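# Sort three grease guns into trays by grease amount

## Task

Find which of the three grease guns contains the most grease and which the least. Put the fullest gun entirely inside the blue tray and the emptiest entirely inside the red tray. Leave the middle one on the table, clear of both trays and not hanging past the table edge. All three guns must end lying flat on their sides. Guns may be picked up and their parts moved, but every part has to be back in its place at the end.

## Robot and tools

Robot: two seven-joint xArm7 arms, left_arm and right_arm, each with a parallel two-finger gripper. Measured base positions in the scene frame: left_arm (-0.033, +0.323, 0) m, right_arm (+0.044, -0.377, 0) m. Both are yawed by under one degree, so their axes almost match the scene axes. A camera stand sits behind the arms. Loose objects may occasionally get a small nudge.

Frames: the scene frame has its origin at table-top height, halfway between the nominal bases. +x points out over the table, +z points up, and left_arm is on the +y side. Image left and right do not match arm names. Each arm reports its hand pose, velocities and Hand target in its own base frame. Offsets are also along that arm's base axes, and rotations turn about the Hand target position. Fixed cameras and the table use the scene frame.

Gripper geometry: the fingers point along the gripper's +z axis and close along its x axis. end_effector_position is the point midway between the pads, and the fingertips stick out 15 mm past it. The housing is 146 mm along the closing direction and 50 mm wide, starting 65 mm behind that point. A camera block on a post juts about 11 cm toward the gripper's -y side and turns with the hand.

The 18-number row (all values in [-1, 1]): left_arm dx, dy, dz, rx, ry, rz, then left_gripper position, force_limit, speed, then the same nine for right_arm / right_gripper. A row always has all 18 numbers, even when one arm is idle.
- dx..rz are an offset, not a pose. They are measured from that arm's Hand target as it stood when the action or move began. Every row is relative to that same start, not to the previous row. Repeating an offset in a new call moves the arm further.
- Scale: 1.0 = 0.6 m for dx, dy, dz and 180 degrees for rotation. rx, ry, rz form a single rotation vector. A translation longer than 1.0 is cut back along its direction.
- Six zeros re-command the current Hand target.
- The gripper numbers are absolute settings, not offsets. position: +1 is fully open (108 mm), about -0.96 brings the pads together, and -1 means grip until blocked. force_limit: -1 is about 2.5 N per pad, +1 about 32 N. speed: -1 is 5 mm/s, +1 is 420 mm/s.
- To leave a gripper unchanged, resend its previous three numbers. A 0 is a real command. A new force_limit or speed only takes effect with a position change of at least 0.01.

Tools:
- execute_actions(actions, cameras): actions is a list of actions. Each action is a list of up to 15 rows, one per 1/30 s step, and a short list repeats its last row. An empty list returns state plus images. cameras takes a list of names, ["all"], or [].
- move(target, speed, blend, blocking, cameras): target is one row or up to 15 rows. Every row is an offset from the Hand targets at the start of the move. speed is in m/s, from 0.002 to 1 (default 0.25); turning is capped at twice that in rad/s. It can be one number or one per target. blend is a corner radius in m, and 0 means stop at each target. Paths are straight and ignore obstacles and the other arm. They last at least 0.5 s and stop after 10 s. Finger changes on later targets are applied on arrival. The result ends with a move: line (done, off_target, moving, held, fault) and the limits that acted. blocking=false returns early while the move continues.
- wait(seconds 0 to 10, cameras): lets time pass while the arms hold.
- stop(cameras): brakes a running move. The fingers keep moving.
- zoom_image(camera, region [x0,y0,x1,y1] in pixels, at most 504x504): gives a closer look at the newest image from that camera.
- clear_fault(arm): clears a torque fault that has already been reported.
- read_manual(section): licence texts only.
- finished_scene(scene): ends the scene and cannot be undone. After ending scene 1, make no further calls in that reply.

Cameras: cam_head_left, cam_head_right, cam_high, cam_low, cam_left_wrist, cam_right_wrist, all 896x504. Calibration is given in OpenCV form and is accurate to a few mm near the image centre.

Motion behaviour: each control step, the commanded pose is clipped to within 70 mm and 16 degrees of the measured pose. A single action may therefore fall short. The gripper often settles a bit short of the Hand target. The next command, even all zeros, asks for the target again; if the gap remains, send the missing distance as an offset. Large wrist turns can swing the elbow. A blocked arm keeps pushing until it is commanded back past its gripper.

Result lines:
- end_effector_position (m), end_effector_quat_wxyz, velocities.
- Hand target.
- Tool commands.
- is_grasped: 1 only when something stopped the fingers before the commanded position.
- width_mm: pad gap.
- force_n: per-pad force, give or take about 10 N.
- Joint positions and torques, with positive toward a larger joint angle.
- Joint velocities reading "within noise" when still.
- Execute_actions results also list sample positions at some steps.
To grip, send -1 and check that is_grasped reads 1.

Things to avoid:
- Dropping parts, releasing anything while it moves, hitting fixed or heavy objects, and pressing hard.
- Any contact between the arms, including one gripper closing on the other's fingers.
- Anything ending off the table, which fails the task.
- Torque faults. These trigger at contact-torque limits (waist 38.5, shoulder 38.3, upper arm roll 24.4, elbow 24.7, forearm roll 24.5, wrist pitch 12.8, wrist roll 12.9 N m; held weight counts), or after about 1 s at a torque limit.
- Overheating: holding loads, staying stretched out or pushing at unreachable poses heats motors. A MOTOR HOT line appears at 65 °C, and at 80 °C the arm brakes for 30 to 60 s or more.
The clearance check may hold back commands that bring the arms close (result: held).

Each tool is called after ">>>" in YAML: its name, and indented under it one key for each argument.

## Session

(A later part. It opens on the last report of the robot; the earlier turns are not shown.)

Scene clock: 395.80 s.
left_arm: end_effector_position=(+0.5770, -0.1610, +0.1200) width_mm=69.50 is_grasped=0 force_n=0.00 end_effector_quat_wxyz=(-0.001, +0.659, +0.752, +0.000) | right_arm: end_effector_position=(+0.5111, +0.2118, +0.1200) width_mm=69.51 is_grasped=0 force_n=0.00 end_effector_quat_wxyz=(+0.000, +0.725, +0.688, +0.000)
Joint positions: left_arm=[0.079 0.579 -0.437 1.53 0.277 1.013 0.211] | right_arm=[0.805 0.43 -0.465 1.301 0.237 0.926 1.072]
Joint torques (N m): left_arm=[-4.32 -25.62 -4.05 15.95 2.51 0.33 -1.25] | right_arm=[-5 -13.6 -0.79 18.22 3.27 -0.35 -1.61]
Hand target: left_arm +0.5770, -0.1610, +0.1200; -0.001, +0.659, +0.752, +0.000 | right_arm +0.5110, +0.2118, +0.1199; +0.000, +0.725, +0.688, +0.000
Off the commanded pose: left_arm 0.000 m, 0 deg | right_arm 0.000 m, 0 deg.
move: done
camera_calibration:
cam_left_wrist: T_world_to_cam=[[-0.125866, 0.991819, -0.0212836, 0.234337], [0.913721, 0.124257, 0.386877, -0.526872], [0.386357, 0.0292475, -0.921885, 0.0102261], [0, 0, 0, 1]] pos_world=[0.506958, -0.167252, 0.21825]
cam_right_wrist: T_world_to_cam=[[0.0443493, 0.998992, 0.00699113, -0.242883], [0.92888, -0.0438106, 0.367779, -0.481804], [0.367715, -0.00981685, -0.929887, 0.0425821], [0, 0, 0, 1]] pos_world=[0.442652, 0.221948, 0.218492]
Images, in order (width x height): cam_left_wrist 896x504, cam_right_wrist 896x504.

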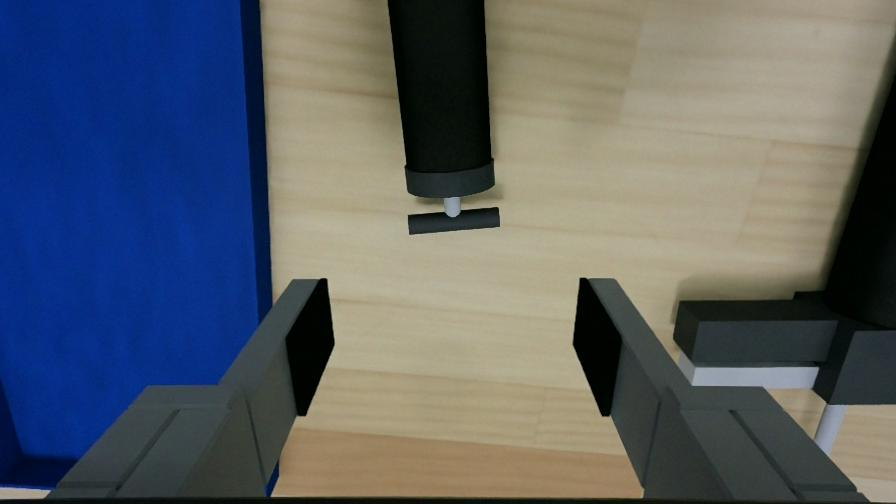

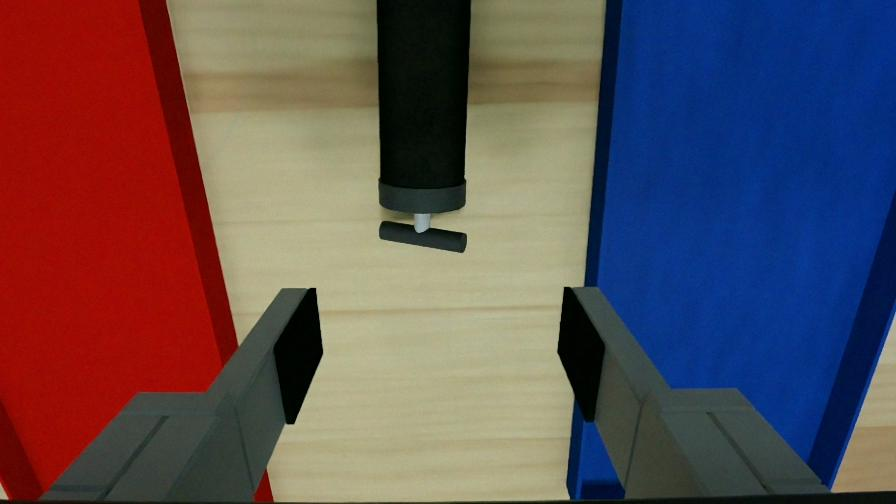

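>>> move:
  target:
    - [-0.0042, 0.0028, -0.1633, 0, 0, 0, 0.3, 1.0, -0.6, 0.001, -0.003, -0.1633, 0, 0, 0, 0.3, 1.0, -0.6]
    - [-0.0042, 0.0028, -0.1633, 0, 0, 0, -1.0, 0.0, -0.8, 0.001, -0.003, -0.1633, 0, 0, 0, -1.0, 0.0, -0.8]
  speed: 0.12
  cameras: ["cam_left_wrist", "cam_right_wrist"]

Scene clock: 429.17 s.
left_arm: end_effector_position=(+0.5745, -0.1594, +0.0220) width_mm=39.23 is_grasped=1 force_n=24.69 end_effector_quat_wxyz=(-0.001, +0.659, +0.752, +0.000) | right_arm: end_effector_position=(+0.5116, +0.2100, +0.0219) width_mm=38.12 is_grasped=1 force_n=21.14 end_effector_quat_wxyz=(+0.000, +0.725, +0.688, +0.000)
Joint positions: left_arm=[0.053 0.727 -0.385 1.467 0.353 0.81 0.165] | right_arm=[0.757 0.607 -0.399 1.257 0.345 0.718 0.998]
Joint torques (N m): left_arm=[-4.21 -27.39 -3.34 13.97 1.45 -2.38 -0.98] | right_arm=[-3.92 -15.42 -4.24 13.86 -0.04 -1.3 -0.34]
Hand target: left_arm +0.5745, -0.1593, +0.0220; -0.001, +0.659, +0.752, +0.000 | right_arm +0.5116, +0.2100, +0.0219; +0.000, +0.725, +0.688, +0.000
Off the commanded pose: left_arm 0.000 m, 0 deg | right_arm 0.000 m, 0 deg.
move: done
camera_calibration:
cam_left_wrist: T_world_to_cam=[[-0.125826, 0.991822, -0.0213759, 0.230243], [0.913711, 0.124256, 0.386902, -0.486883], [0.386394, 0.0291512, -0.921873, -0.0792391], [0, 0, 0, 1]] pos_world=[0.504459, -0.165552, 0.120249]
cam_right_wrist: T_world_to_cam=[[0.0443844, 0.998991, 0.00688157, -0.240429], [0.929009, -0.0438064, 0.367456, -0.446415], [0.367387, -0.0099163, -0.930015, -0.0486021], [0, 0, 0, 1]] pos_world=[0.443251, 0.220148, 0.120492]
Images, in order (width x height): cam_left_wrist 896x504, cam_right_wrist 896x504.

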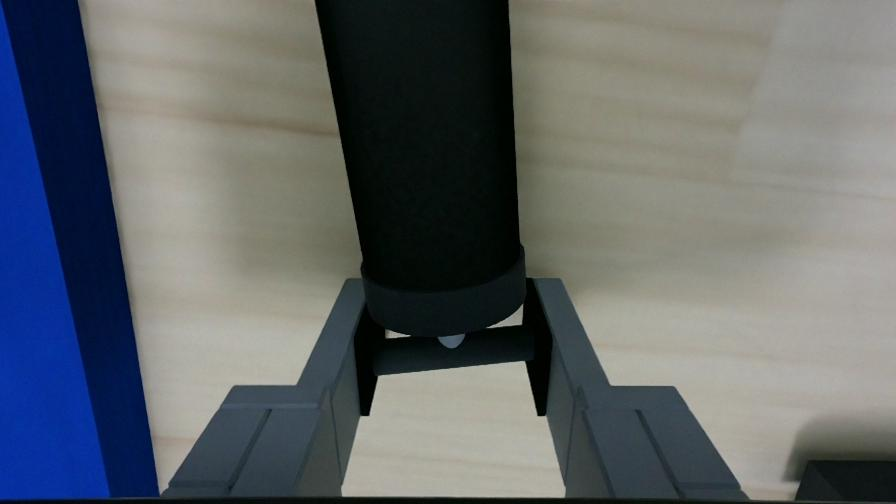

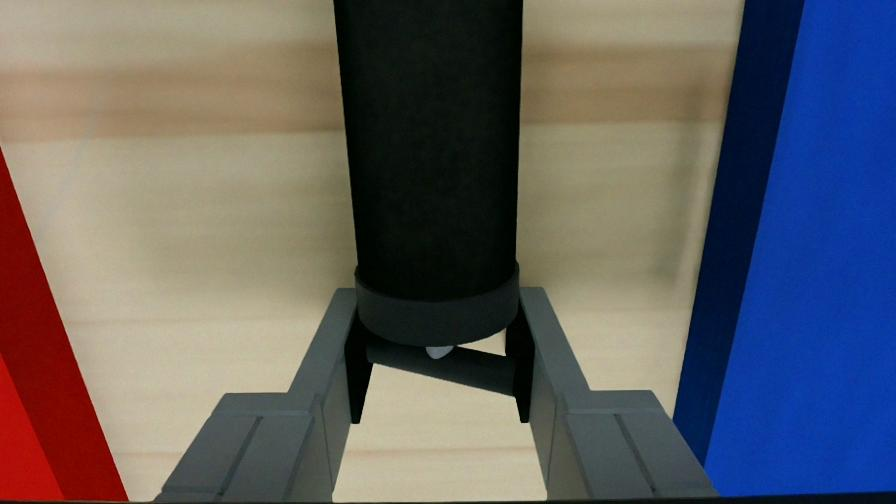

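>>> move:
  target:
    - [0.0989, 0.0146, 0, 0, 0, 0, -1.0, 0.0, -0.8, 0.0999, -0.0052, 0, 0, 0, 0, -1.0, 0.0, -0.8]
  speed: 0.05
  cameras: ["cam_left_wrist", "cam_right_wrist"]

Scene clock: 439.50 s.
left_arm: end_effector_position=(+0.6338, -0.1506, +0.0220) width_mm=39.23 is_grasped=1 force_n=24.70 end_effector_quat_wxyz=(-0.001, +0.659, +0.752, +0.000) | right_arm: end_effector_position=(+0.5715, +0.2069, +0.0219) width_mm=38.12 is_grasped=1 force_n=20.56 end_effector_quat_wxyz=(+0.000, +0.725, +0.688, +0.000)
Joint positions: left_arm=[0.02 0.902 -0.363 1.789 0.35 0.951 0.235] | right_arm=[0.661 0.762 -0.384 1.529 0.356 0.838 0.97]
Joint torques (N m): left_arm=[-4.29 -26.73 -1.96 15.02 -1.24 -0.35 0.71] | right_arm=[-7.56 -10.57 -1.66 12.85 2.62 -0.52 -1.41]
Hand target: left_arm +0.6338, -0.1506, +0.0220; -0.001, +0.659, +0.752, +0.000 | right_arm +0.5715, +0.2069, +0.0219; +0.000, +0.725, +0.688, +0.000
Off the commanded pose: left_arm 0.000 m, 0 deg | right_arm 0.000 m, 0 deg.
move: done
camera_calibration:
cam_left_wrist: T_world_to_cam=[[-0.125827, 0.991822, -0.0213748, 0.229076], [0.913726, 0.124257, 0.386866, -0.542151], [0.386358, 0.0291476, -0.921888, -0.102384], [0, 0, 0, 1]] pos_world=[0.563758, -0.156852, 0.12025]
cam_right_wrist: T_world_to_cam=[[0.0444235, 0.99899, 0.00678492, -0.239998], [0.929041, -0.0438081, 0.367374, -0.502205], [0.3673, -0.0100166, -0.930049, -0.0705702], [0, 0, 0, 1]] pos_world=[0.503151, 0.217048, 0.120491]
Images, in order (width x height): cam_left_wrist 896x504, cam_right_wrist 896x504.

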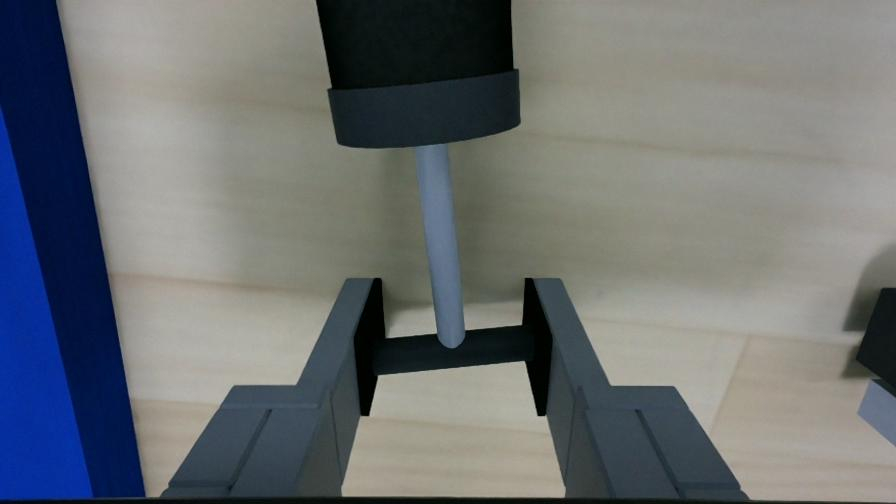

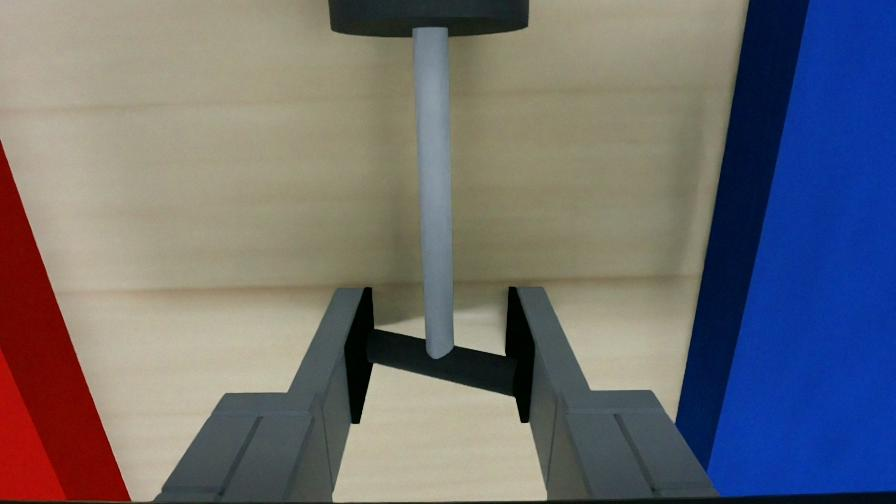

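>>> move:
  target:
    - [0.0165, 0.0024, 0, 0, 0, 0, -1.0, 0.0, -0.8, 0.0749, -0.0039, 0, 0, 0, 0, -1.0, 0.0, -0.8]
  speed: 0.05
  cameras: ["cam_left_wrist", "cam_right_wrist"]

Scene clock: 468.50 s.
left_arm: end_effector_position=(+0.6437, -0.1491, +0.0220) width_mm=39.23 is_grasped=1 force_n=24.69 end_effector_quat_wxyz=(-0.001, +0.659, +0.752, +0.000) | right_arm: end_effector_position=(+0.6165, +0.2046, +0.0220) width_mm=38.12 is_grasped=1 force_n=20.03 end_effector_quat_wxyz=(+0.000, +0.725, +0.688, +0.000)
Joint positions: left_arm=[0.012 0.936 -0.359 1.853 0.349 0.979 0.248] | right_arm=[0.583 0.897 -0.373 1.777 0.359 0.947 0.966]
Joint torques (N m): left_arm=[-3.84 -27.34 -1.39 15.08 -1.16 -0.17 0.77] | right_arm=[-9.45 -8.72 -2.6 11.91 2.11 -1.46 0.91]
Hand target: left_arm +0.6437, -0.1491, +0.0220; -0.001, +0.659, +0.752, +0.000 | right_arm +0.6165, +0.2045, +0.0219; +0.000, +0.725, +0.688, +0.000
Off the commanded pose: left_arm 0.000 m, 0 deg | right_arm 0.000 m, 0 deg.
move: done
camera_calibration:
cam_left_wrist: T_world_to_cam=[[-0.125827, 0.991822, -0.0213748, 0.228834], [0.913726, 0.124257, 0.386866, -0.551383], [0.386358, 0.0291476, -0.921888, -0.106253], [0, 0, 0, 1]] pos_world=[0.573658, -0.155352, 0.12025]
cam_right_wrist: T_world_to_cam=[[0.0443856, 0.998991, 0.00688202, -0.239586], [0.929009, -0.0438077, 0.367456, -0.544016], [0.367387, -0.0099163, -0.930015, -0.0871588], [0, 0, 0, 1]] pos_world=[0.548051, 0.214648, 0.120492]
Images, in order (width x height): cam_left_wrist 896x504, cam_right_wrist 896x504.

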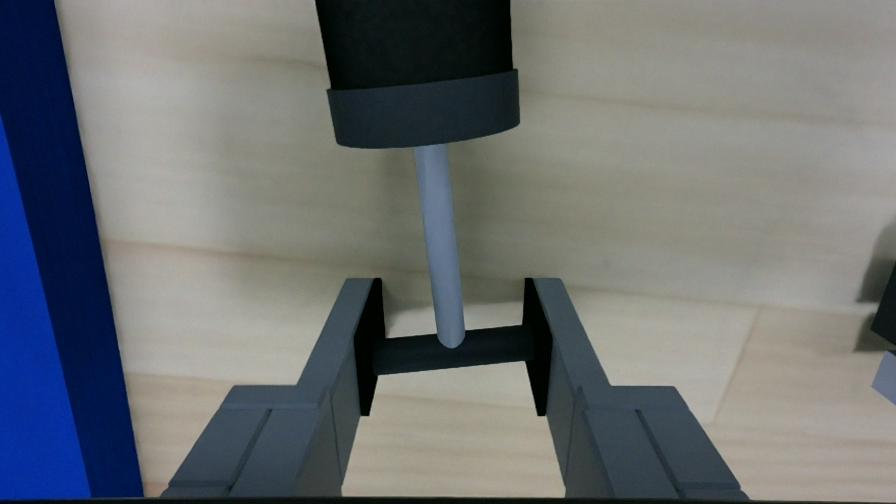

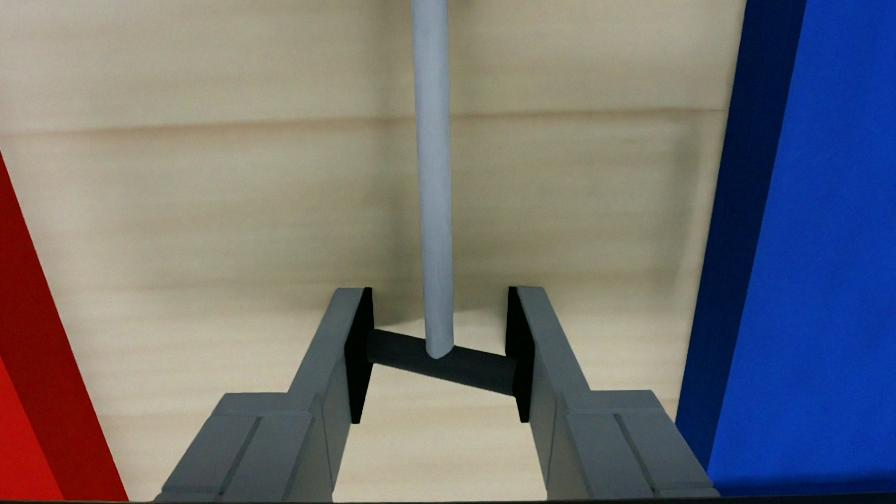

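>>> wait:
  seconds: 0
  cameras: ["cam_high"]

>>> zoom_image:
  camera: "cam_high"
  region: [360, 160, 640, 360]

Scene clock: 475.83 s.
left_arm: end_effector_position=(+0.6437, -0.1491, +0.0220) width_mm=39.23 is_grasped=1 force_n=24.69 end_effector_quat_wxyz=(-0.001, +0.659, +0.752, +0.000) | right_arm: end_effector_position=(+0.6165, +0.2046, +0.0220) width_mm=38.12 is_grasped=1 force_n=20.03 end_effector_quat_wxyz=(+0.000, +0.725, +0.688, +0.000)
Joint positions: left_arm=[0.012 0.936 -0.359 1.853 0.349 0.979 0.248] | right_arm=[0.583 0.897 -0.373 1.777 0.359 0.947 0.966]
Joint torques (N m): left_arm=[-3.49 -27.3 -1.59 15.07 -1.06 -0.38 0.73] | right_arm=[-9.53 -8.35 -5.96 11.9 2.05 -2.73 0.88]
Hand target: left_arm +0.6437, -0.1491, +0.0220; -0.001, +0.659, +0.752, +0.000 | right_arm +0.6165, +0.2045, +0.0219; +0.000, +0.725, +0.688, +0.000
Tool commands: left_gripper/position=-1.0 left_gripper/force_limit=+0.0 left_gripper/speed=-0.8 right_gripper/position=-1.0 right_gripper/force_limit=+0.0 right_gripper/speed=-0.8
Off the commanded pose: left_arm 0.000 m, 0 deg | right_arm 0.000 m, 0 deg.
Images, in order (width x height): cam_high 896x504.

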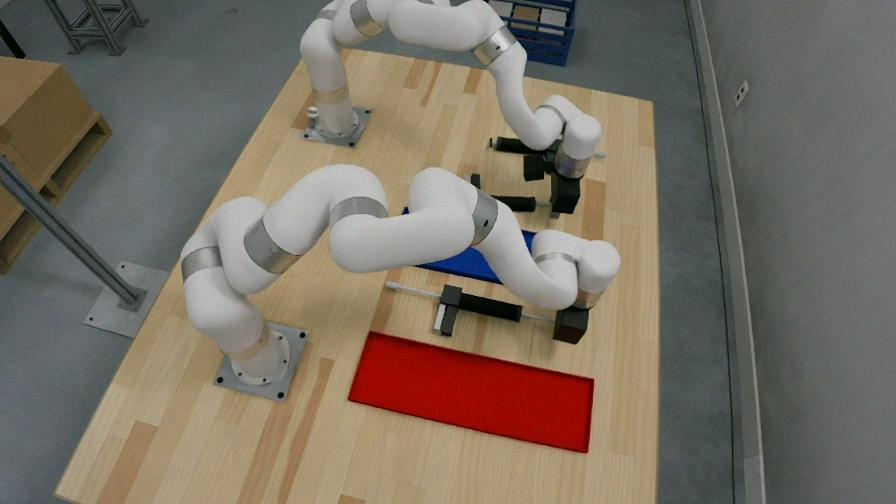

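Scaled by 1.800 from the camera's 896x504 image, which has a finer 1280x720 frame.

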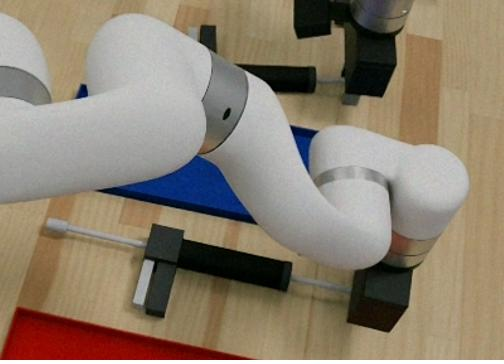

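>>> move:
  target:
    - [-0.0907, -0.0135, 0, 0, 0, 0, -1.0, 0.0, -0.8, -0.1581, 0.0082, 0, 0, 0, 0, -1.0, 0.0, -0.8]
  speed: 0.06
  cameras: ["cam_left_wrist", "cam_right_wrist"]

Scene clock: 498.50 s.
left_arm: end_effector_position=(+0.5893, -0.1572, +0.0220) width_mm=39.23 is_grasped=1 force_n=24.67 end_effector_quat_wxyz=(-0.001, +0.659, +0.752, +0.000) | right_arm: end_effector_position=(+0.5216, +0.2095, +0.0219) width_mm=38.12 is_grasped=1 force_n=18.00 end_effector_quat_wxyz=(+0.000, +0.725, +0.688, +0.000)
Joint positions: left_arm=[0.046 0.767 -0.379 1.54 0.352 0.842 0.182] | right_arm=[0.742 0.632 -0.397 1.299 0.348 0.737 0.991]
Joint torques (N m): left_arm=[3.74 -49.52 -8.96 6.02 2.09 -1.87 -1.02] | right_arm=[6.31 -33.58 -6.15 7.76 -2.55 -2.55 1.77]
Hand target: left_arm +0.5893, -0.1572, +0.0220; -0.001, +0.659, +0.752, +0.000 | right_arm +0.5216, +0.2095, +0.0219; +0.000, +0.725, +0.688, +0.000
Off the commanded pose: left_arm 0.000 m, 0 deg | right_arm 0.000 m, 0 deg.
move: done
camera_calibration:
cam_left_wrist: T_world_to_cam=[[-0.125827, 0.991822, -0.0213748, 0.230022], [0.913726, 0.124257, 0.386866, -0.50067], [0.386358, 0.0291476, -0.921888, -0.0849989], [0, 0, 0, 1]] pos_world=[0.519258, -0.163452, 0.12025]
cam_right_wrist: T_world_to_cam=[[0.044426, 0.99899, 0.00678124, -0.240279], [0.929075, -0.04381, 0.367287, -0.455704], [0.367213, -0.0100168, -0.930083, -0.0522663], [0, 0, 0, 1]] pos_world=[0.45325, 0.219548, 0.120392]
Images, in order (width x height): cam_left_wrist 896x504, cam_right_wrist 896x504.

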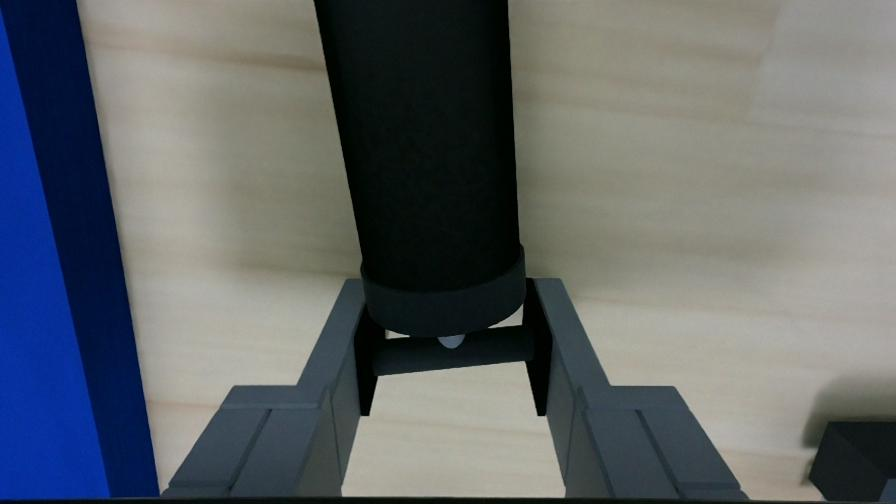

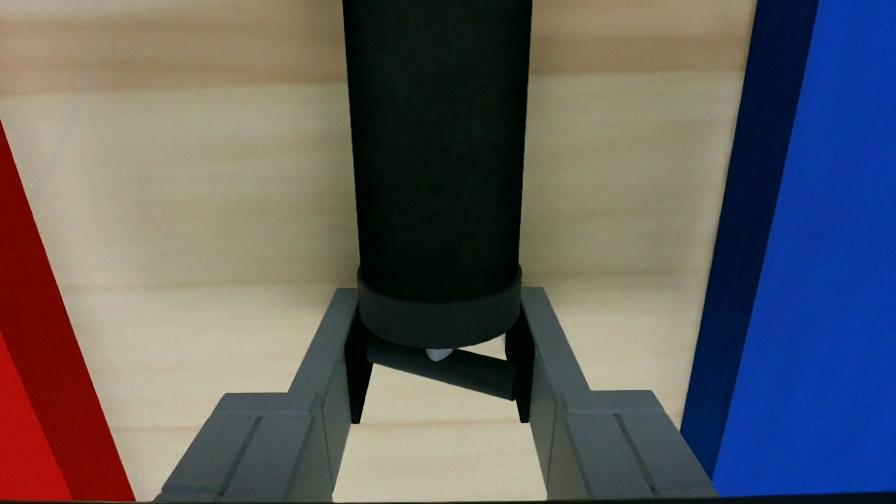

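>>> move:
  target:
    - [0, 0, 0, 0, 0, 0, 0.3, 1.0, -0.6, 0, 0, 0, 0, 0, 0, 0.3, 1.0, -0.6]
    - [0, 0, 0.15, 0, 0, 0, 0.3, 1.0, -0.6, 0, 0, 0.15, 0, 0, 0, 0.3, 1.0, -0.6]
    - [-0.2168, -0.0462, 0.18, 0, 0, 0.0223, 0.3, 1.0, -0.6, -0.2213, 0.0108, 0.18, 0, 0, 0, 0.3, 1.0, -0.6]
  speed: 0.15
  blend: [0, 0.02, 0]
  cameras: ["cam_left_wrist", "cam_right_wrist"]

Scene clock: 591.07 s.
left_arm: end_effector_position=(+0.4592, -0.1849, +0.1300) width_mm=69.50 is_grasped=0 force_n=0.00 end_effector_quat_wxyz=(-0.001, +0.633, +0.774, +0.000) | right_arm: end_effector_position=(+0.3888, +0.2159, +0.1299) width_mm=69.49 is_grasped=0 force_n=0.00 end_effector_quat_wxyz=(+0.000, +0.725, +0.688, +0.000)
Joint positions: left_arm=[0.111 0.229 -0.516 1.059 0.149 0.866 0.094] | right_arm=[0.971 0.055 -0.467 0.862 0.035 0.814 1.319]
Joint torques (N m): left_arm=[5.05 -38.61 -4.63 9.1 -2.03 -2.85 0.3] | right_arm=[5.56 -23 1.46 9.25 -2.63 -3.35 1.89]
Hand target: left_arm +0.4592, -0.1850, +0.1300; -0.001, +0.633, +0.774, +0.000 | right_arm +0.3888, +0.2159, +0.1299; +0.000, +0.725, +0.688, +0.000
Off the commanded pose: left_arm 0.000 m, 0 deg | right_arm 0.000 m, 0 deg.
move: done
camera_calibration:
cam_left_wrist: T_world_to_cam=[[-0.195251, 0.98052, -0.0214087, 0.273268], [0.902727, 0.188207, 0.386861, -0.40327], [0.383354, 0.0562087, -0.92189, 0.0720151], [0, 0, 0, 1]] pos_world=[0.389791, -0.196095, 0.228249]
cam_right_wrist: T_world_to_cam=[[0.0445163, 0.998985, 0.00682143, -0.241643], [0.929037, -0.0439079, 0.367373, -0.371727], [0.3673, -0.0100167, -0.930049, 0.097071], [0, 0, 0, 1]] pos_world=[0.320451, 0.226048, 0.228492]
Images, in order (width x height): cam_left_wrist 896x504, cam_right_wrist 896x504.

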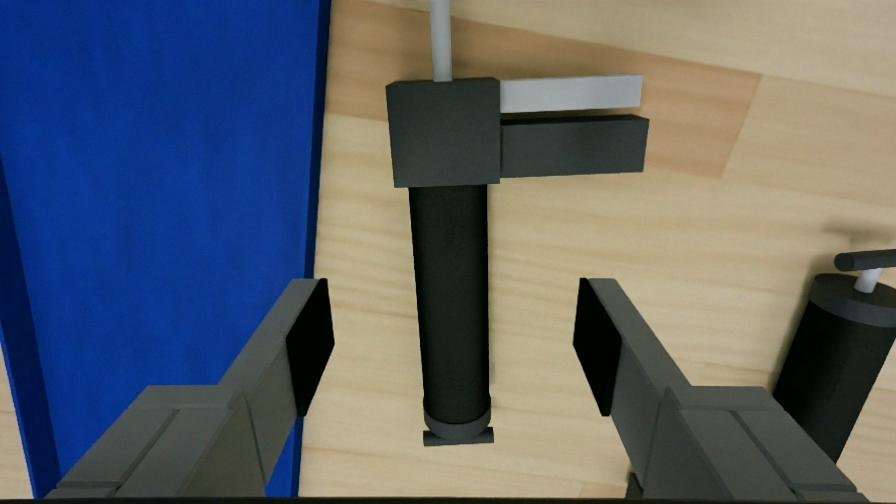

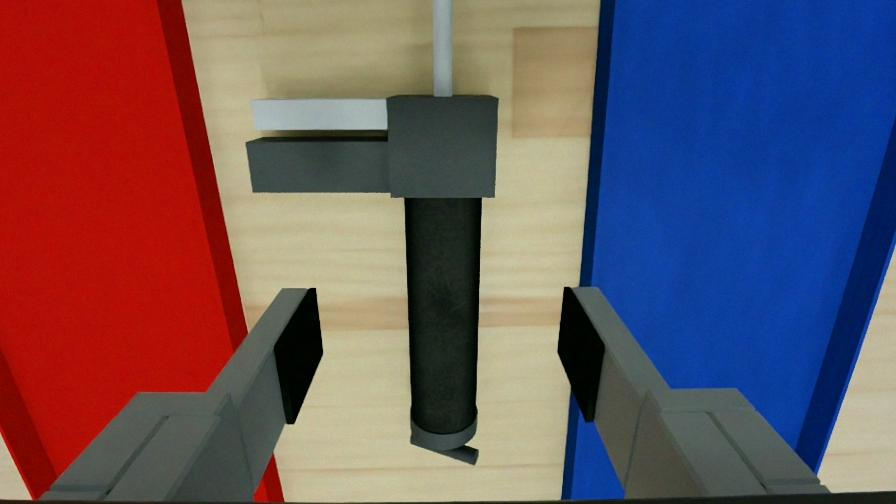

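>>> move:
  target:
    - [0, 0, -0.18, 0, 0, 0, 0.3, 1.0, -0.6, 0, 0, -0.18, 0, 0, 0, 0.3, 1.0, -0.6]
    - [0, 0, -0.18, 0, 0, 0, -1.0, 1.0, -0.8, 0, 0, -0.18, 0, 0, 0, -1.0, 1.0, -0.8]
    - [0, 0, -0.0967, 0, 0, 0, -1.0, 1.0, -0.8, 0, 0, -0.0967, 0, 0, 0, -1.0, 1.0, -0.8]
  speed: 0.12
  cameras: ["cam_left_wrist", "cam_right_wrist"]

Scene clock: 651.87 s.
left_arm: end_effector_position=(+0.4592, -0.1850, +0.0719) width_mm=35.05 is_grasped=1 force_n=40.44 end_effector_quat_wxyz=(-0.001, +0.633, +0.774, +0.000) | right_arm: end_effector_position=(+0.3888, +0.2159, +0.0719) width_mm=35.26 is_grasped=1 force_n=38.64 end_effector_quat_wxyz=(+0.000, +0.725, +0.688, +0.000)
Joint positions: left_arm=[0.086 0.345 -0.483 1.016 0.241 0.724 0.03] | right_arm=[0.961 0.188 -0.453 0.816 0.137 0.651 1.245]
Joint torques (N m): left_arm=[5.33 -44.52 -6.42 15.8 -2.35 0.13 0.97] | right_arm=[5.47 -26.48 -3.44 18.14 -2.75 -0.43 1.78]
Hand target: left_arm +0.4592, -0.1850, +0.0720; -0.001, +0.633, +0.774, +0.000 | right_arm +0.3888, +0.2159, +0.0719; +0.000, +0.725, +0.688, +0.000
Off the commanded pose: left_arm 0.000 m, 0 deg | right_arm 0.000 m, 0 deg.
move: done
camera_calibration:
cam_left_wrist: T_world_to_cam=[[-0.19494, 0.980583, -0.0213585, 0.271908], [0.902831, 0.187907, 0.386764, -0.380915], [0.383268, 0.0561127, -0.921931, 0.0185674], [0, 0, 0, 1]] pos_world=[0.389791, -0.196094, 0.17025]
cam_right_wrist: T_world_to_cam=[[0.044426, 0.99899, 0.00678124, -0.241211], [0.929075, -0.04381, 0.367287, -0.350402], [0.367213, -0.0100168, -0.930083, 0.0430689], [0, 0, 0, 1]] pos_world=[0.32045, 0.226048, 0.170392]
Images, in order (width x height): cam_left_wrist 896x504, cam_right_wrist 896x504.

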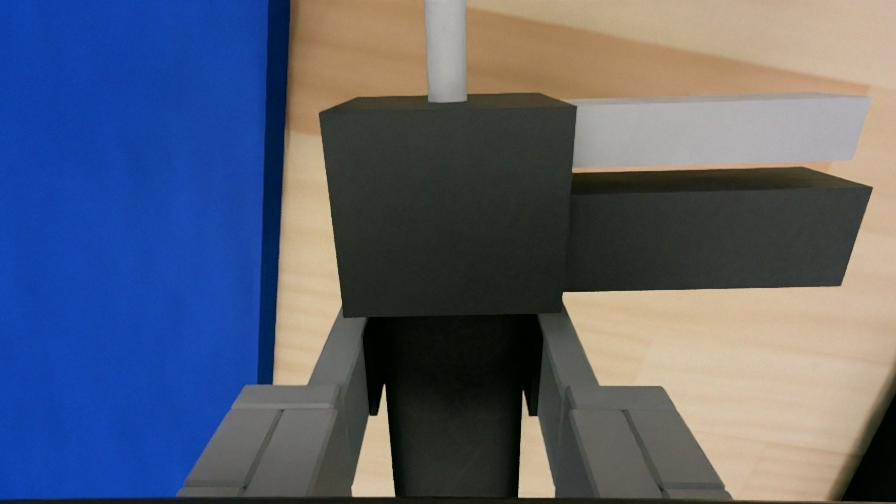

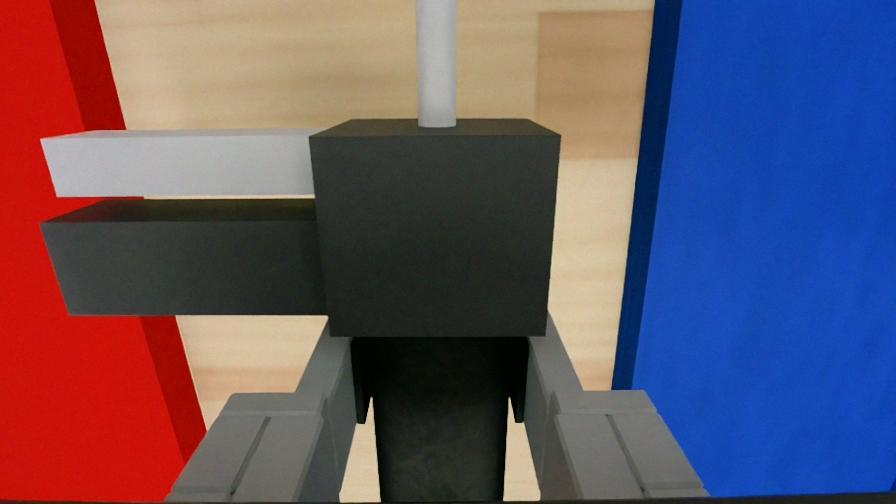

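>>> move:
  target:
    - [0, 0, -0.0825, 0, 0, 0, -1.0, 1.0, -0.8, 0, 0, 0.0302, 0, 0, 0, -1.0, 1.0, -0.8]
    - [0, 0, -0.0825, 0, 0, 0, 0.3, 1.0, -0.6, 0, 0, 0.0302, 0, 0, 0, -1.0, 1.0, -0.8]
    - [0, 0, 0.0967, 0, 0, 0, 0.3, 1.0, -0.6, 0, 0, 0.0302, 0, 0, 0, -1.0, 1.0, -0.8]
    - [0.1943, 0.3678, 0.0967, 0, 0, -0.0223, 0.3, 1.0, -0.6, 0.1403, 0.2918, 0.0302, 0, 0, 0.0175, -1.0, 1.0, -0.8]
    - [0.1943, 0.3678, 0.0967, 0, 0, -0.0223, 0.3, 1.0, -0.6, 0.1403, 0.2918, -0.0773, 0, 0, 0.0175, -1.0, 1.0, -0.8]
  speed: [0.08, 0.1, 0.2, 0.2, 0.08]
  cameras: ["cam_left_wrist", "cam_right_wrist", "cam_high"]

Scene clock: 679.77 s.
left_arm: end_effector_position=(+0.5758, +0.0357, +0.1300) width_mm=69.50 is_grasped=0 force_n=0.00 end_effector_quat_wxyz=(-0.001, +0.659, +0.752, +0.000) | right_arm: end_effector_position=(+0.4731, +0.3911, +0.0258) width_mm=35.26 is_grasped=1 force_n=38.59 end_effector_quat_wxyz=(+0.000, +0.706, +0.708, +0.000)
Joint positions: left_arm=[0.36 0.475 -0.352 1.423 0.192 0.982 0.592] | right_arm=[0.938 0.757 -0.307 1.557 0.282 0.844 1.305]
Joint torques (N m): left_arm=[1.87 -23.86 -1.67 16.2 1.52 0.42 0.5] | right_arm=[-5.12 -8.88 0.3 12.83 3.86 -3.48 -1.66]
Hand target: left_arm +0.5758, +0.0357, +0.1300; -0.001, +0.659, +0.752, +0.000 | right_arm +0.4730, +0.3910, +0.0255; +0.000, +0.706, +0.708, +0.000
Off the commanded pose: left_arm 0.000 m, 0 deg | right_arm 0.000 m, 0 deg.
move: done
camera_calibration:
cam_left_wrist: T_world_to_cam=[[-0.125827, 0.991822, -0.0213748, 0.0393098], [0.913726, 0.124257, 0.386866, -0.554086], [0.386358, 0.0291476, -0.921888, 0.0141583], [0, 0, 0, 1]] pos_world=[0.505758, 0.0294481, 0.22825]
cam_right_wrist: T_world_to_cam=[[-0.0105126, 0.999919, 0.00710855, -0.393973], [0.929944, 0.00716335, 0.367631, -0.424449], [0.36755, 0.0104753, -0.929945, -0.0371507], [0, 0, 0, 1]] pos_world=[0.404227, 0.397371, 0.124293]
Images, in order (width x height): cam_high 896x504, cam_left_wrist 896x504, cam_right_wrist 896x504.

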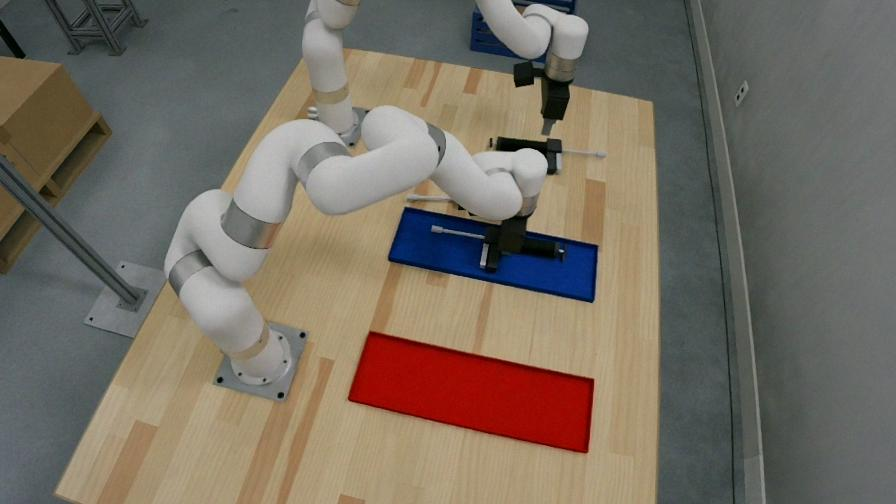

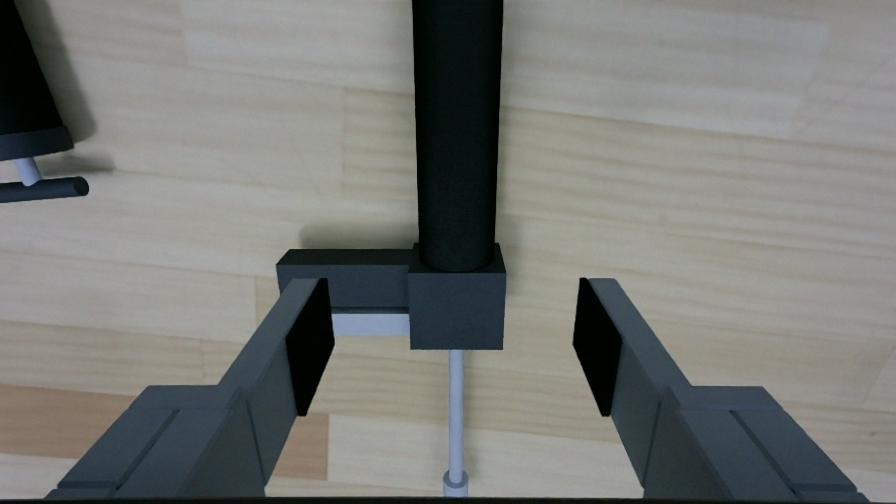

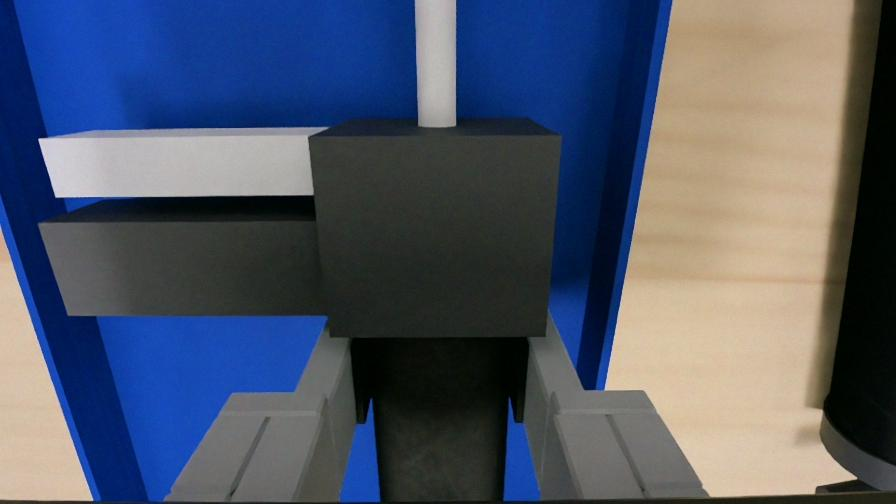

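>>> move:
  target:
    - [0, 0, 0, 0, 0, 0, 0.3, 1.0, -0.6, 0, 0, -0.0035, 0, 0, 0, -1.0, 1.0, -0.8]
  speed: 0.03
  cameras: []

Scene clock: 691.87 s.
left_arm: end_effector_position=(+0.5758, +0.0357, +0.1300) width_mm=69.50 is_grasped=0 force_n=0.00 end_effector_quat_wxyz=(-0.001, +0.659, +0.752, +0.000) | right_arm: end_effector_position=(+0.4733, +0.3914, +0.0246) width_mm=35.26 is_grasped=1 force_n=38.57 end_effector_quat_wxyz=(-0.001, +0.706, +0.708, +0.001)
Joint positions: left_arm=[0.36 0.475 -0.352 1.423 0.192 0.982 0.592] | right_arm=[0.937 0.759 -0.305 1.557 0.283 0.84 1.304]
Joint torques (N m): left_arm=[1.74 -24.19 -1.57 15.97 -0.25 -0.18 -0.36] | right_arm=[-6.03 -0.47 1.64 2.52 1.99 -5.53 -1.29]
Hand target: left_arm +0.5758, +0.0357, +0.1300; -0.001, +0.659, +0.752, +0.000 | right_arm +0.4730, +0.3910, +0.0234; +0.000, +0.706, +0.708, +0.000
Off the commanded pose: left_arm 0.000 m, 0 deg | right_arm 0.001 m, 0 deg.
move: done
No camera images: "cameras" was empty.

>>> move:
  target:
    - [0, 0, 0, 0, 0, 0, 0.3, 1.0, -0.6, 0, 0, 0.002, 0, 0, 0, -0.1, 1.0, -0.8]
    - [0, 0.005, -0.18, 0, 0, 0, 0.3, 1.0, -0.6, 0, 0, 0.1777, 0, 0, 0, -0.1, 1.0, -0.8]
    - [0, 0.005, -0.18, 0, 0, 0, -1.0, 1.0, -0.8, 0, 0, 0.1777, 0, 0, 0, -0.1, 1.0, -0.8]
    - [0, 0.005, -0.0967, 0, 0, 0, -1.0, 1.0, -0.8, -0.288, -0.818, 0.461, 0, 0, 0, -0.1, 1.0, -0.8]
  speed: [0.1, 0.1, 0.1, 0.25]
  cameras: ["cam_left_wrist", "cam_high"]

Scene clock: 731.77 s.
left_arm: end_effector_position=(+0.5758, +0.0387, +0.0720) width_mm=35.07 is_grasped=1 force_n=37.85 end_effector_quat_wxyz=(-0.001, +0.659, +0.752, +0.000) | right_arm: end_effector_position=(+0.3002, -0.0998, +0.3000) width_mm=47.49 is_grasped=0 force_n=0.00 end_effector_quat_wxyz=(+0.000, +0.706, +0.708, +0.000)
Joint positions: left_arm=[0.352 0.563 -0.329 1.378 0.232 0.854 0.571] | right_arm=[0.58 -0.75 -0.644 0.827 -0.423 1.477 0.903]
Joint torques (N m): left_arm=[5.08 -54.95 -7.05 16.96 -2.28 0.06 0.73] | right_arm=[-2.67 -4.41 4 16.75 -2.03 -0.37 -1.63]
Hand target: left_arm +0.5758, +0.0387, +0.0720; -0.001, +0.659, +0.752, +0.000 | right_arm +0.3002, -0.0998, +0.3000; +0.000, +0.706, +0.708, +0.000
Off the commanded pose: left_arm 0.000 m, 0 deg | right_arm 0.000 m, 0 deg.
move: done
camera_calibration:
cam_left_wrist: T_world_to_cam=[[-0.125827, 0.991822, -0.0213748, 0.0350946], [0.913726, 0.124257, 0.386866, -0.53202], [0.386358, 0.0291476, -0.921888, -0.0393987], [0, 0, 0, 1]] pos_world=[0.505758, 0.0324481, 0.17025]
Images, in order (width x height): cam_high 896x504, cam_left_wrist 896x504.

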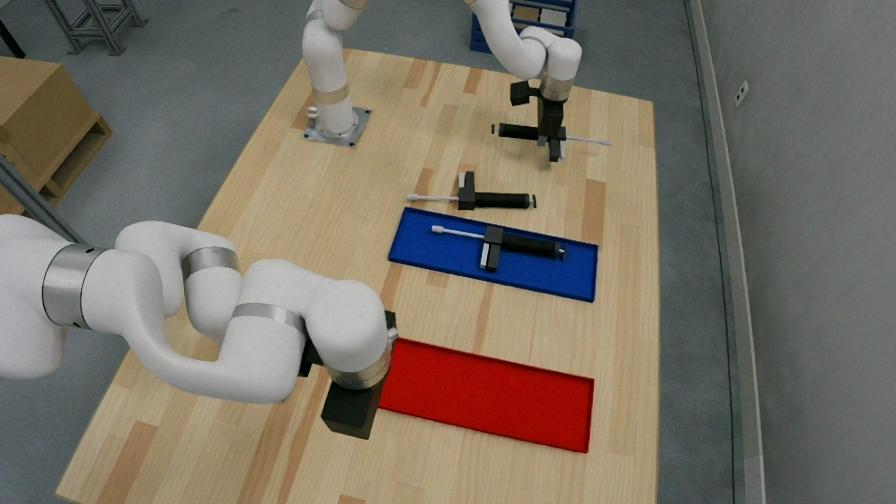

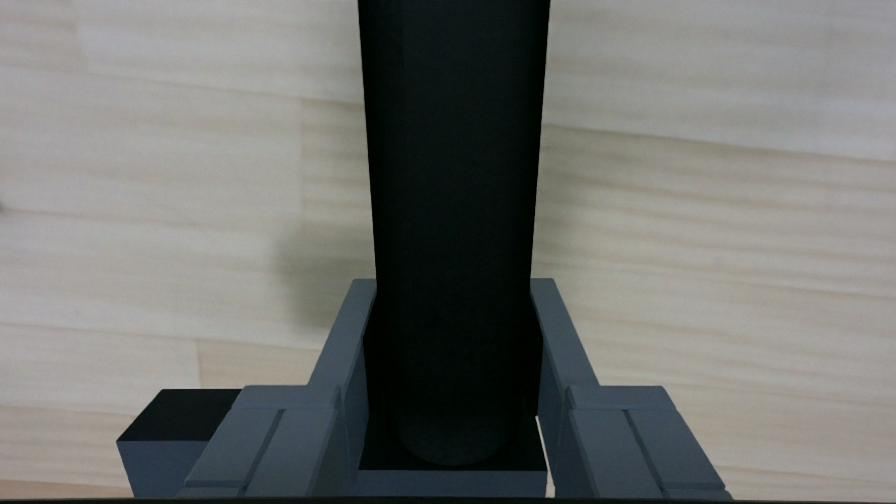

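>>> move:
  target:
    - [0, 0, 0.0967, 0, 0, 0, -1.0, 1.0, -0.8, 0, 0, 0, 0, 0, 0, -0.1, 1.0, -0.8]
    - [-0.1797, -0.8362, 0.0967, 0, 0, -0.0309, -1.0, 1.0, -0.8, 0, 0, 0, 0, 0, 0, -0.1, 1.0, -0.8]
    - [-0.1797, -0.8362, -0.0825, 0, 0, -0.0309, -1.0, 1.0, -0.8, 0, 0, 0, 0, 0, 0, -0.1, 1.0, -0.8]
  speed: [0.15, 0.25, 0.1]
  blend: [0.03, 0.02, 0]
  cameras: ["cam_left_wrist", "cam_high"]

Scene clock: 755.73 s.
left_arm: end_effector_position=(+0.4680, -0.4631, +0.0226) width_mm=35.07 is_grasped=1 force_n=37.93 end_effector_quat_wxyz=(+0.000, +0.695, +0.719, +0.000) | right_arm: end_effector_position=(+0.3002, -0.0998, +0.3000) width_mm=47.49 is_grasped=0 force_n=0.00 end_effector_quat_wxyz=(+0.000, +0.706, +0.708, +0.000)
Joint positions: left_arm=[-0.472 0.95 -0.461 1.843 0.447 0.995 -0.257] | right_arm=[0.58 -0.75 -0.644 0.827 -0.423 1.477 0.903]
Joint torques (N m): left_arm=[-6.06 -23.98 -3.15 14.06 3.06 -3.35 -1.18] | right_arm=[0.73 4.44 4 9.95 0.35 -3.32 0.52]
Hand target: left_arm +0.4680, -0.4630, +0.0225; -0.001, +0.695, +0.719, +0.000 | right_arm +0.3002, -0.0998, +0.3000; +0.000, +0.706, +0.708, +0.000
Off the commanded pose: left_arm 0.000 m, 0 deg | right_arm 0.000 m, 0 deg.
move: done; blend cut to 0.029 m at target 1
camera_calibration:
cam_left_wrist: T_world_to_cam=[[-0.0290208, 0.999346, -0.0215715, 0.476324], [0.921396, 0.0351116, 0.387036, -0.397018], [0.387541, -0.00864377, -0.921812, -0.0466328], [0, 0, 0, 1]] pos_world=[0.397706, -0.462476, 0.120949]
Images, in order (width x height): cam_high 896x504, cam_left_wrist 896x504.

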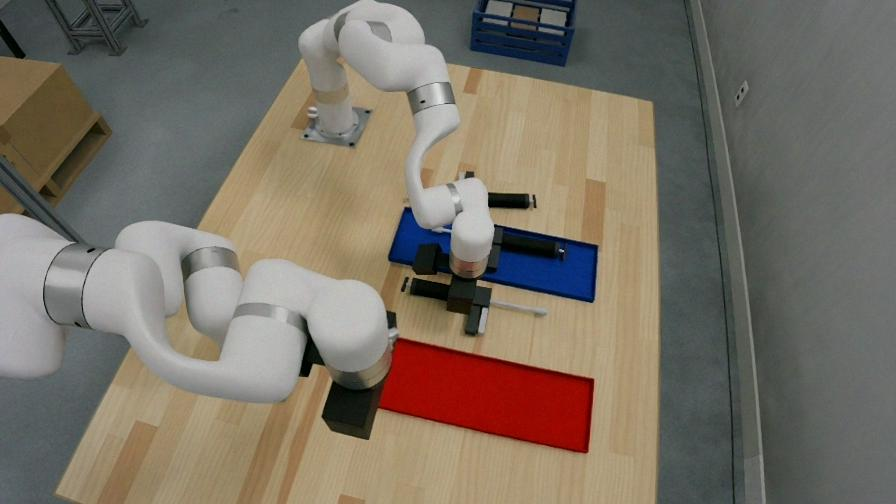

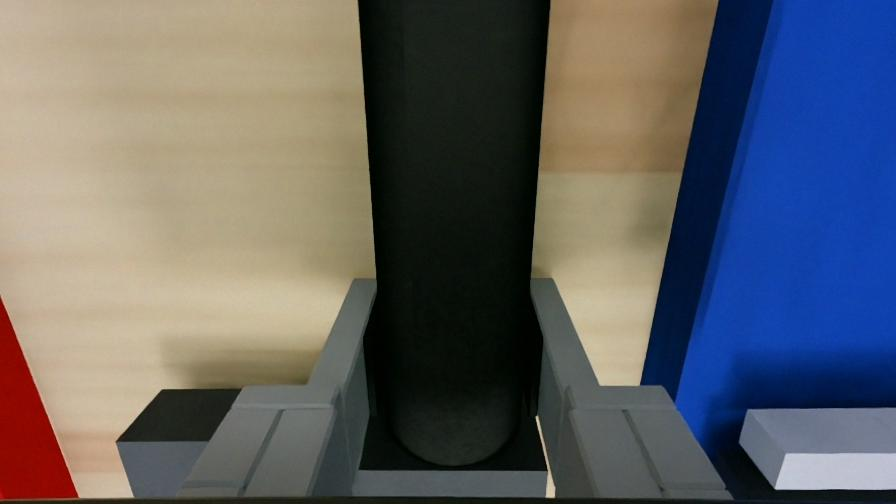

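>>> move:
  target:
    - [0, 0, 0, 0, 0, 0, -0.05, 1.0, -0.8, 0, 0, 0, 0, 0, 0, 0.3, 1.0, -0.6]
    - [0, 0, 0.2125, 0, 0, 0, -0.05, 1.0, -0.8, 0, 0, 0, 0, 0, 0, 0.3, 1.0, -0.6]
    - [-0.08, 0.7717, 0.379, 0, 0, 0, -0.05, 1.0, -0.8, 0.148, 0.538, -0.2833, 0, 0, 0, 0.3, 1.0, -0.6]
  speed: [0.1, 0.12, 0.25]
  blend: [0, 0.02, 0]
  cameras: ["cam_right_wrist"]

Scene clock: 772.87 s.
left_arm: end_effector_position=(+0.4199, +0.0000, +0.2498) width_mm=50.25 is_grasped=0 force_n=0.00 end_effector_quat_wxyz=(-0.001, +0.695, +0.719, +0.000) | right_arm: end_effector_position=(+0.3890, +0.2231, +0.1301) width_mm=69.49 is_grasped=0 force_n=0.00 end_effector_quat_wxyz=(+0.000, +0.706, +0.708, +0.000)
Joint positions: left_arm=[0.273 -0.186 -0.256 0.978 -0.05 1.159 0.793] | right_arm=[0.996 0.068 -0.48 0.876 0.044 0.817 1.271]
Joint torques (N m): left_arm=[3.56 -29.84 2.91 16.82 1.13 0.34 0.87] | right_arm=[-4.01 -7.31 -1.51 17.75 3.35 -2.72 -0.86]
Hand target: left_arm +0.4200, +0.0000, +0.2499; -0.001, +0.695, +0.719, +0.000 | right_arm +0.3890, +0.2230, +0.1300; +0.000, +0.706, +0.708, +0.000
Off the commanded pose: left_arm 0.000 m, 0 deg | right_arm 0.000 m, 0 deg.
move: done
camera_calibration:
cam_right_wrist: T_world_to_cam=[[-0.0107546, 0.999918, 0.00690719, -0.227588], [0.929975, 0.00746344, 0.367546, -0.383439], [0.367465, 0.0103763, -0.92998, 0.09257], [0, 0, 0, 1]] pos_world=[0.320125, 0.22947, 0.228592]
Images, in order (width x height): cam_right_wrist 896x504.

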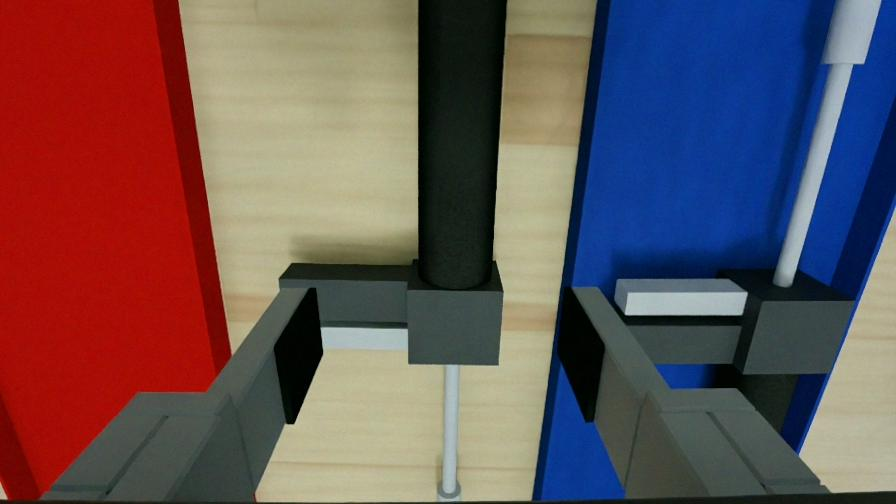

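>>> move:
  target:
    - [0, 0, 0, 0, 0, 0, -0.05, 1.0, -0.8, 0, 0, 0, 0, 0, 0, 0.06, 1.0, -0.6]
    - [0, 0, 0, 0, 0, 0, -0.05, 1.0, -0.8, 0.0067, 0.01, -0.18, 0, 0, 0, 0.06, 1.0, -0.6]
    - [0, 0, 0, 0, 0, 0, -0.05, 1.0, -0.8, 0.0067, 0.01, -0.18, 0, 0, 0, -1.0, 1.0, -0.8]
    - [0, 0, 0, 0, 0, 0, -0.05, 1.0, -0.8, 0.0067, 0.01, -0.0967, 0, 0, 0, -1.0, 1.0, -0.8]
  speed: [0.1, 0.12, 0.12, 0.12]
  cameras: ["cam_right_wrist"]

Scene clock: 806.67 s.
left_arm: end_effector_position=(+0.4200, +0.0000, +0.2499) width_mm=50.25 is_grasped=0 force_n=0.00 end_effector_quat_wxyz=(-0.001, +0.695, +0.719, +0.000) | right_arm: end_effector_position=(+0.3930, +0.2290, +0.0720) width_mm=35.28 is_grasped=1 force_n=38.20 end_effector_quat_wxyz=(+0.000, +0.706, +0.708, +0.000)
Joint positions: left_arm=[0.273 -0.186 -0.256 0.978 -0.05 1.159 0.793] | right_arm=[0.985 0.219 -0.457 0.855 0.157 0.664 1.196]
Joint torques (N m): left_arm=[4.37 -26.07 2.08 16.53 1.28 -1.18 -0.45] | right_arm=[5.42 -27.13 -3.71 18.09 -2.81 -0.58 1.79]
Hand target: left_arm +0.4200, +0.0000, +0.2499; -0.001, +0.695, +0.719, +0.000 | right_arm +0.3930, +0.2290, +0.0720; +0.000, +0.706, +0.708, +0.000
Off the commanded pose: left_arm 0.000 m, 0 deg | right_arm 0.000 m, 0 deg.
move: done
camera_calibration:
cam_right_wrist: T_world_to_cam=[[-0.0105869, 0.999921, 0.00675976, -0.233072], [0.930059, 0.00736387, 0.367337, -0.365946], [0.367258, 0.0101759, -0.930063, 0.0371913], [0, 0, 0, 1]] pos_world=[0.324225, 0.23537, 0.170591]
Images, in order (width x height): cam_right_wrist 896x504.

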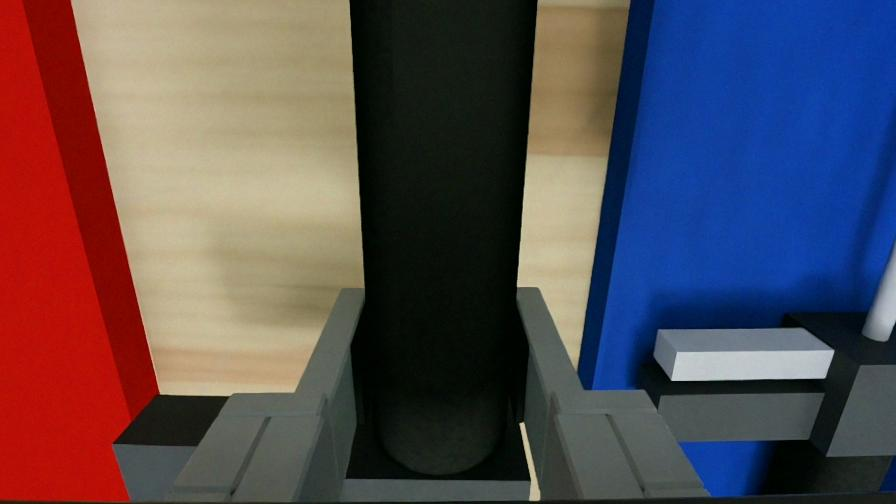

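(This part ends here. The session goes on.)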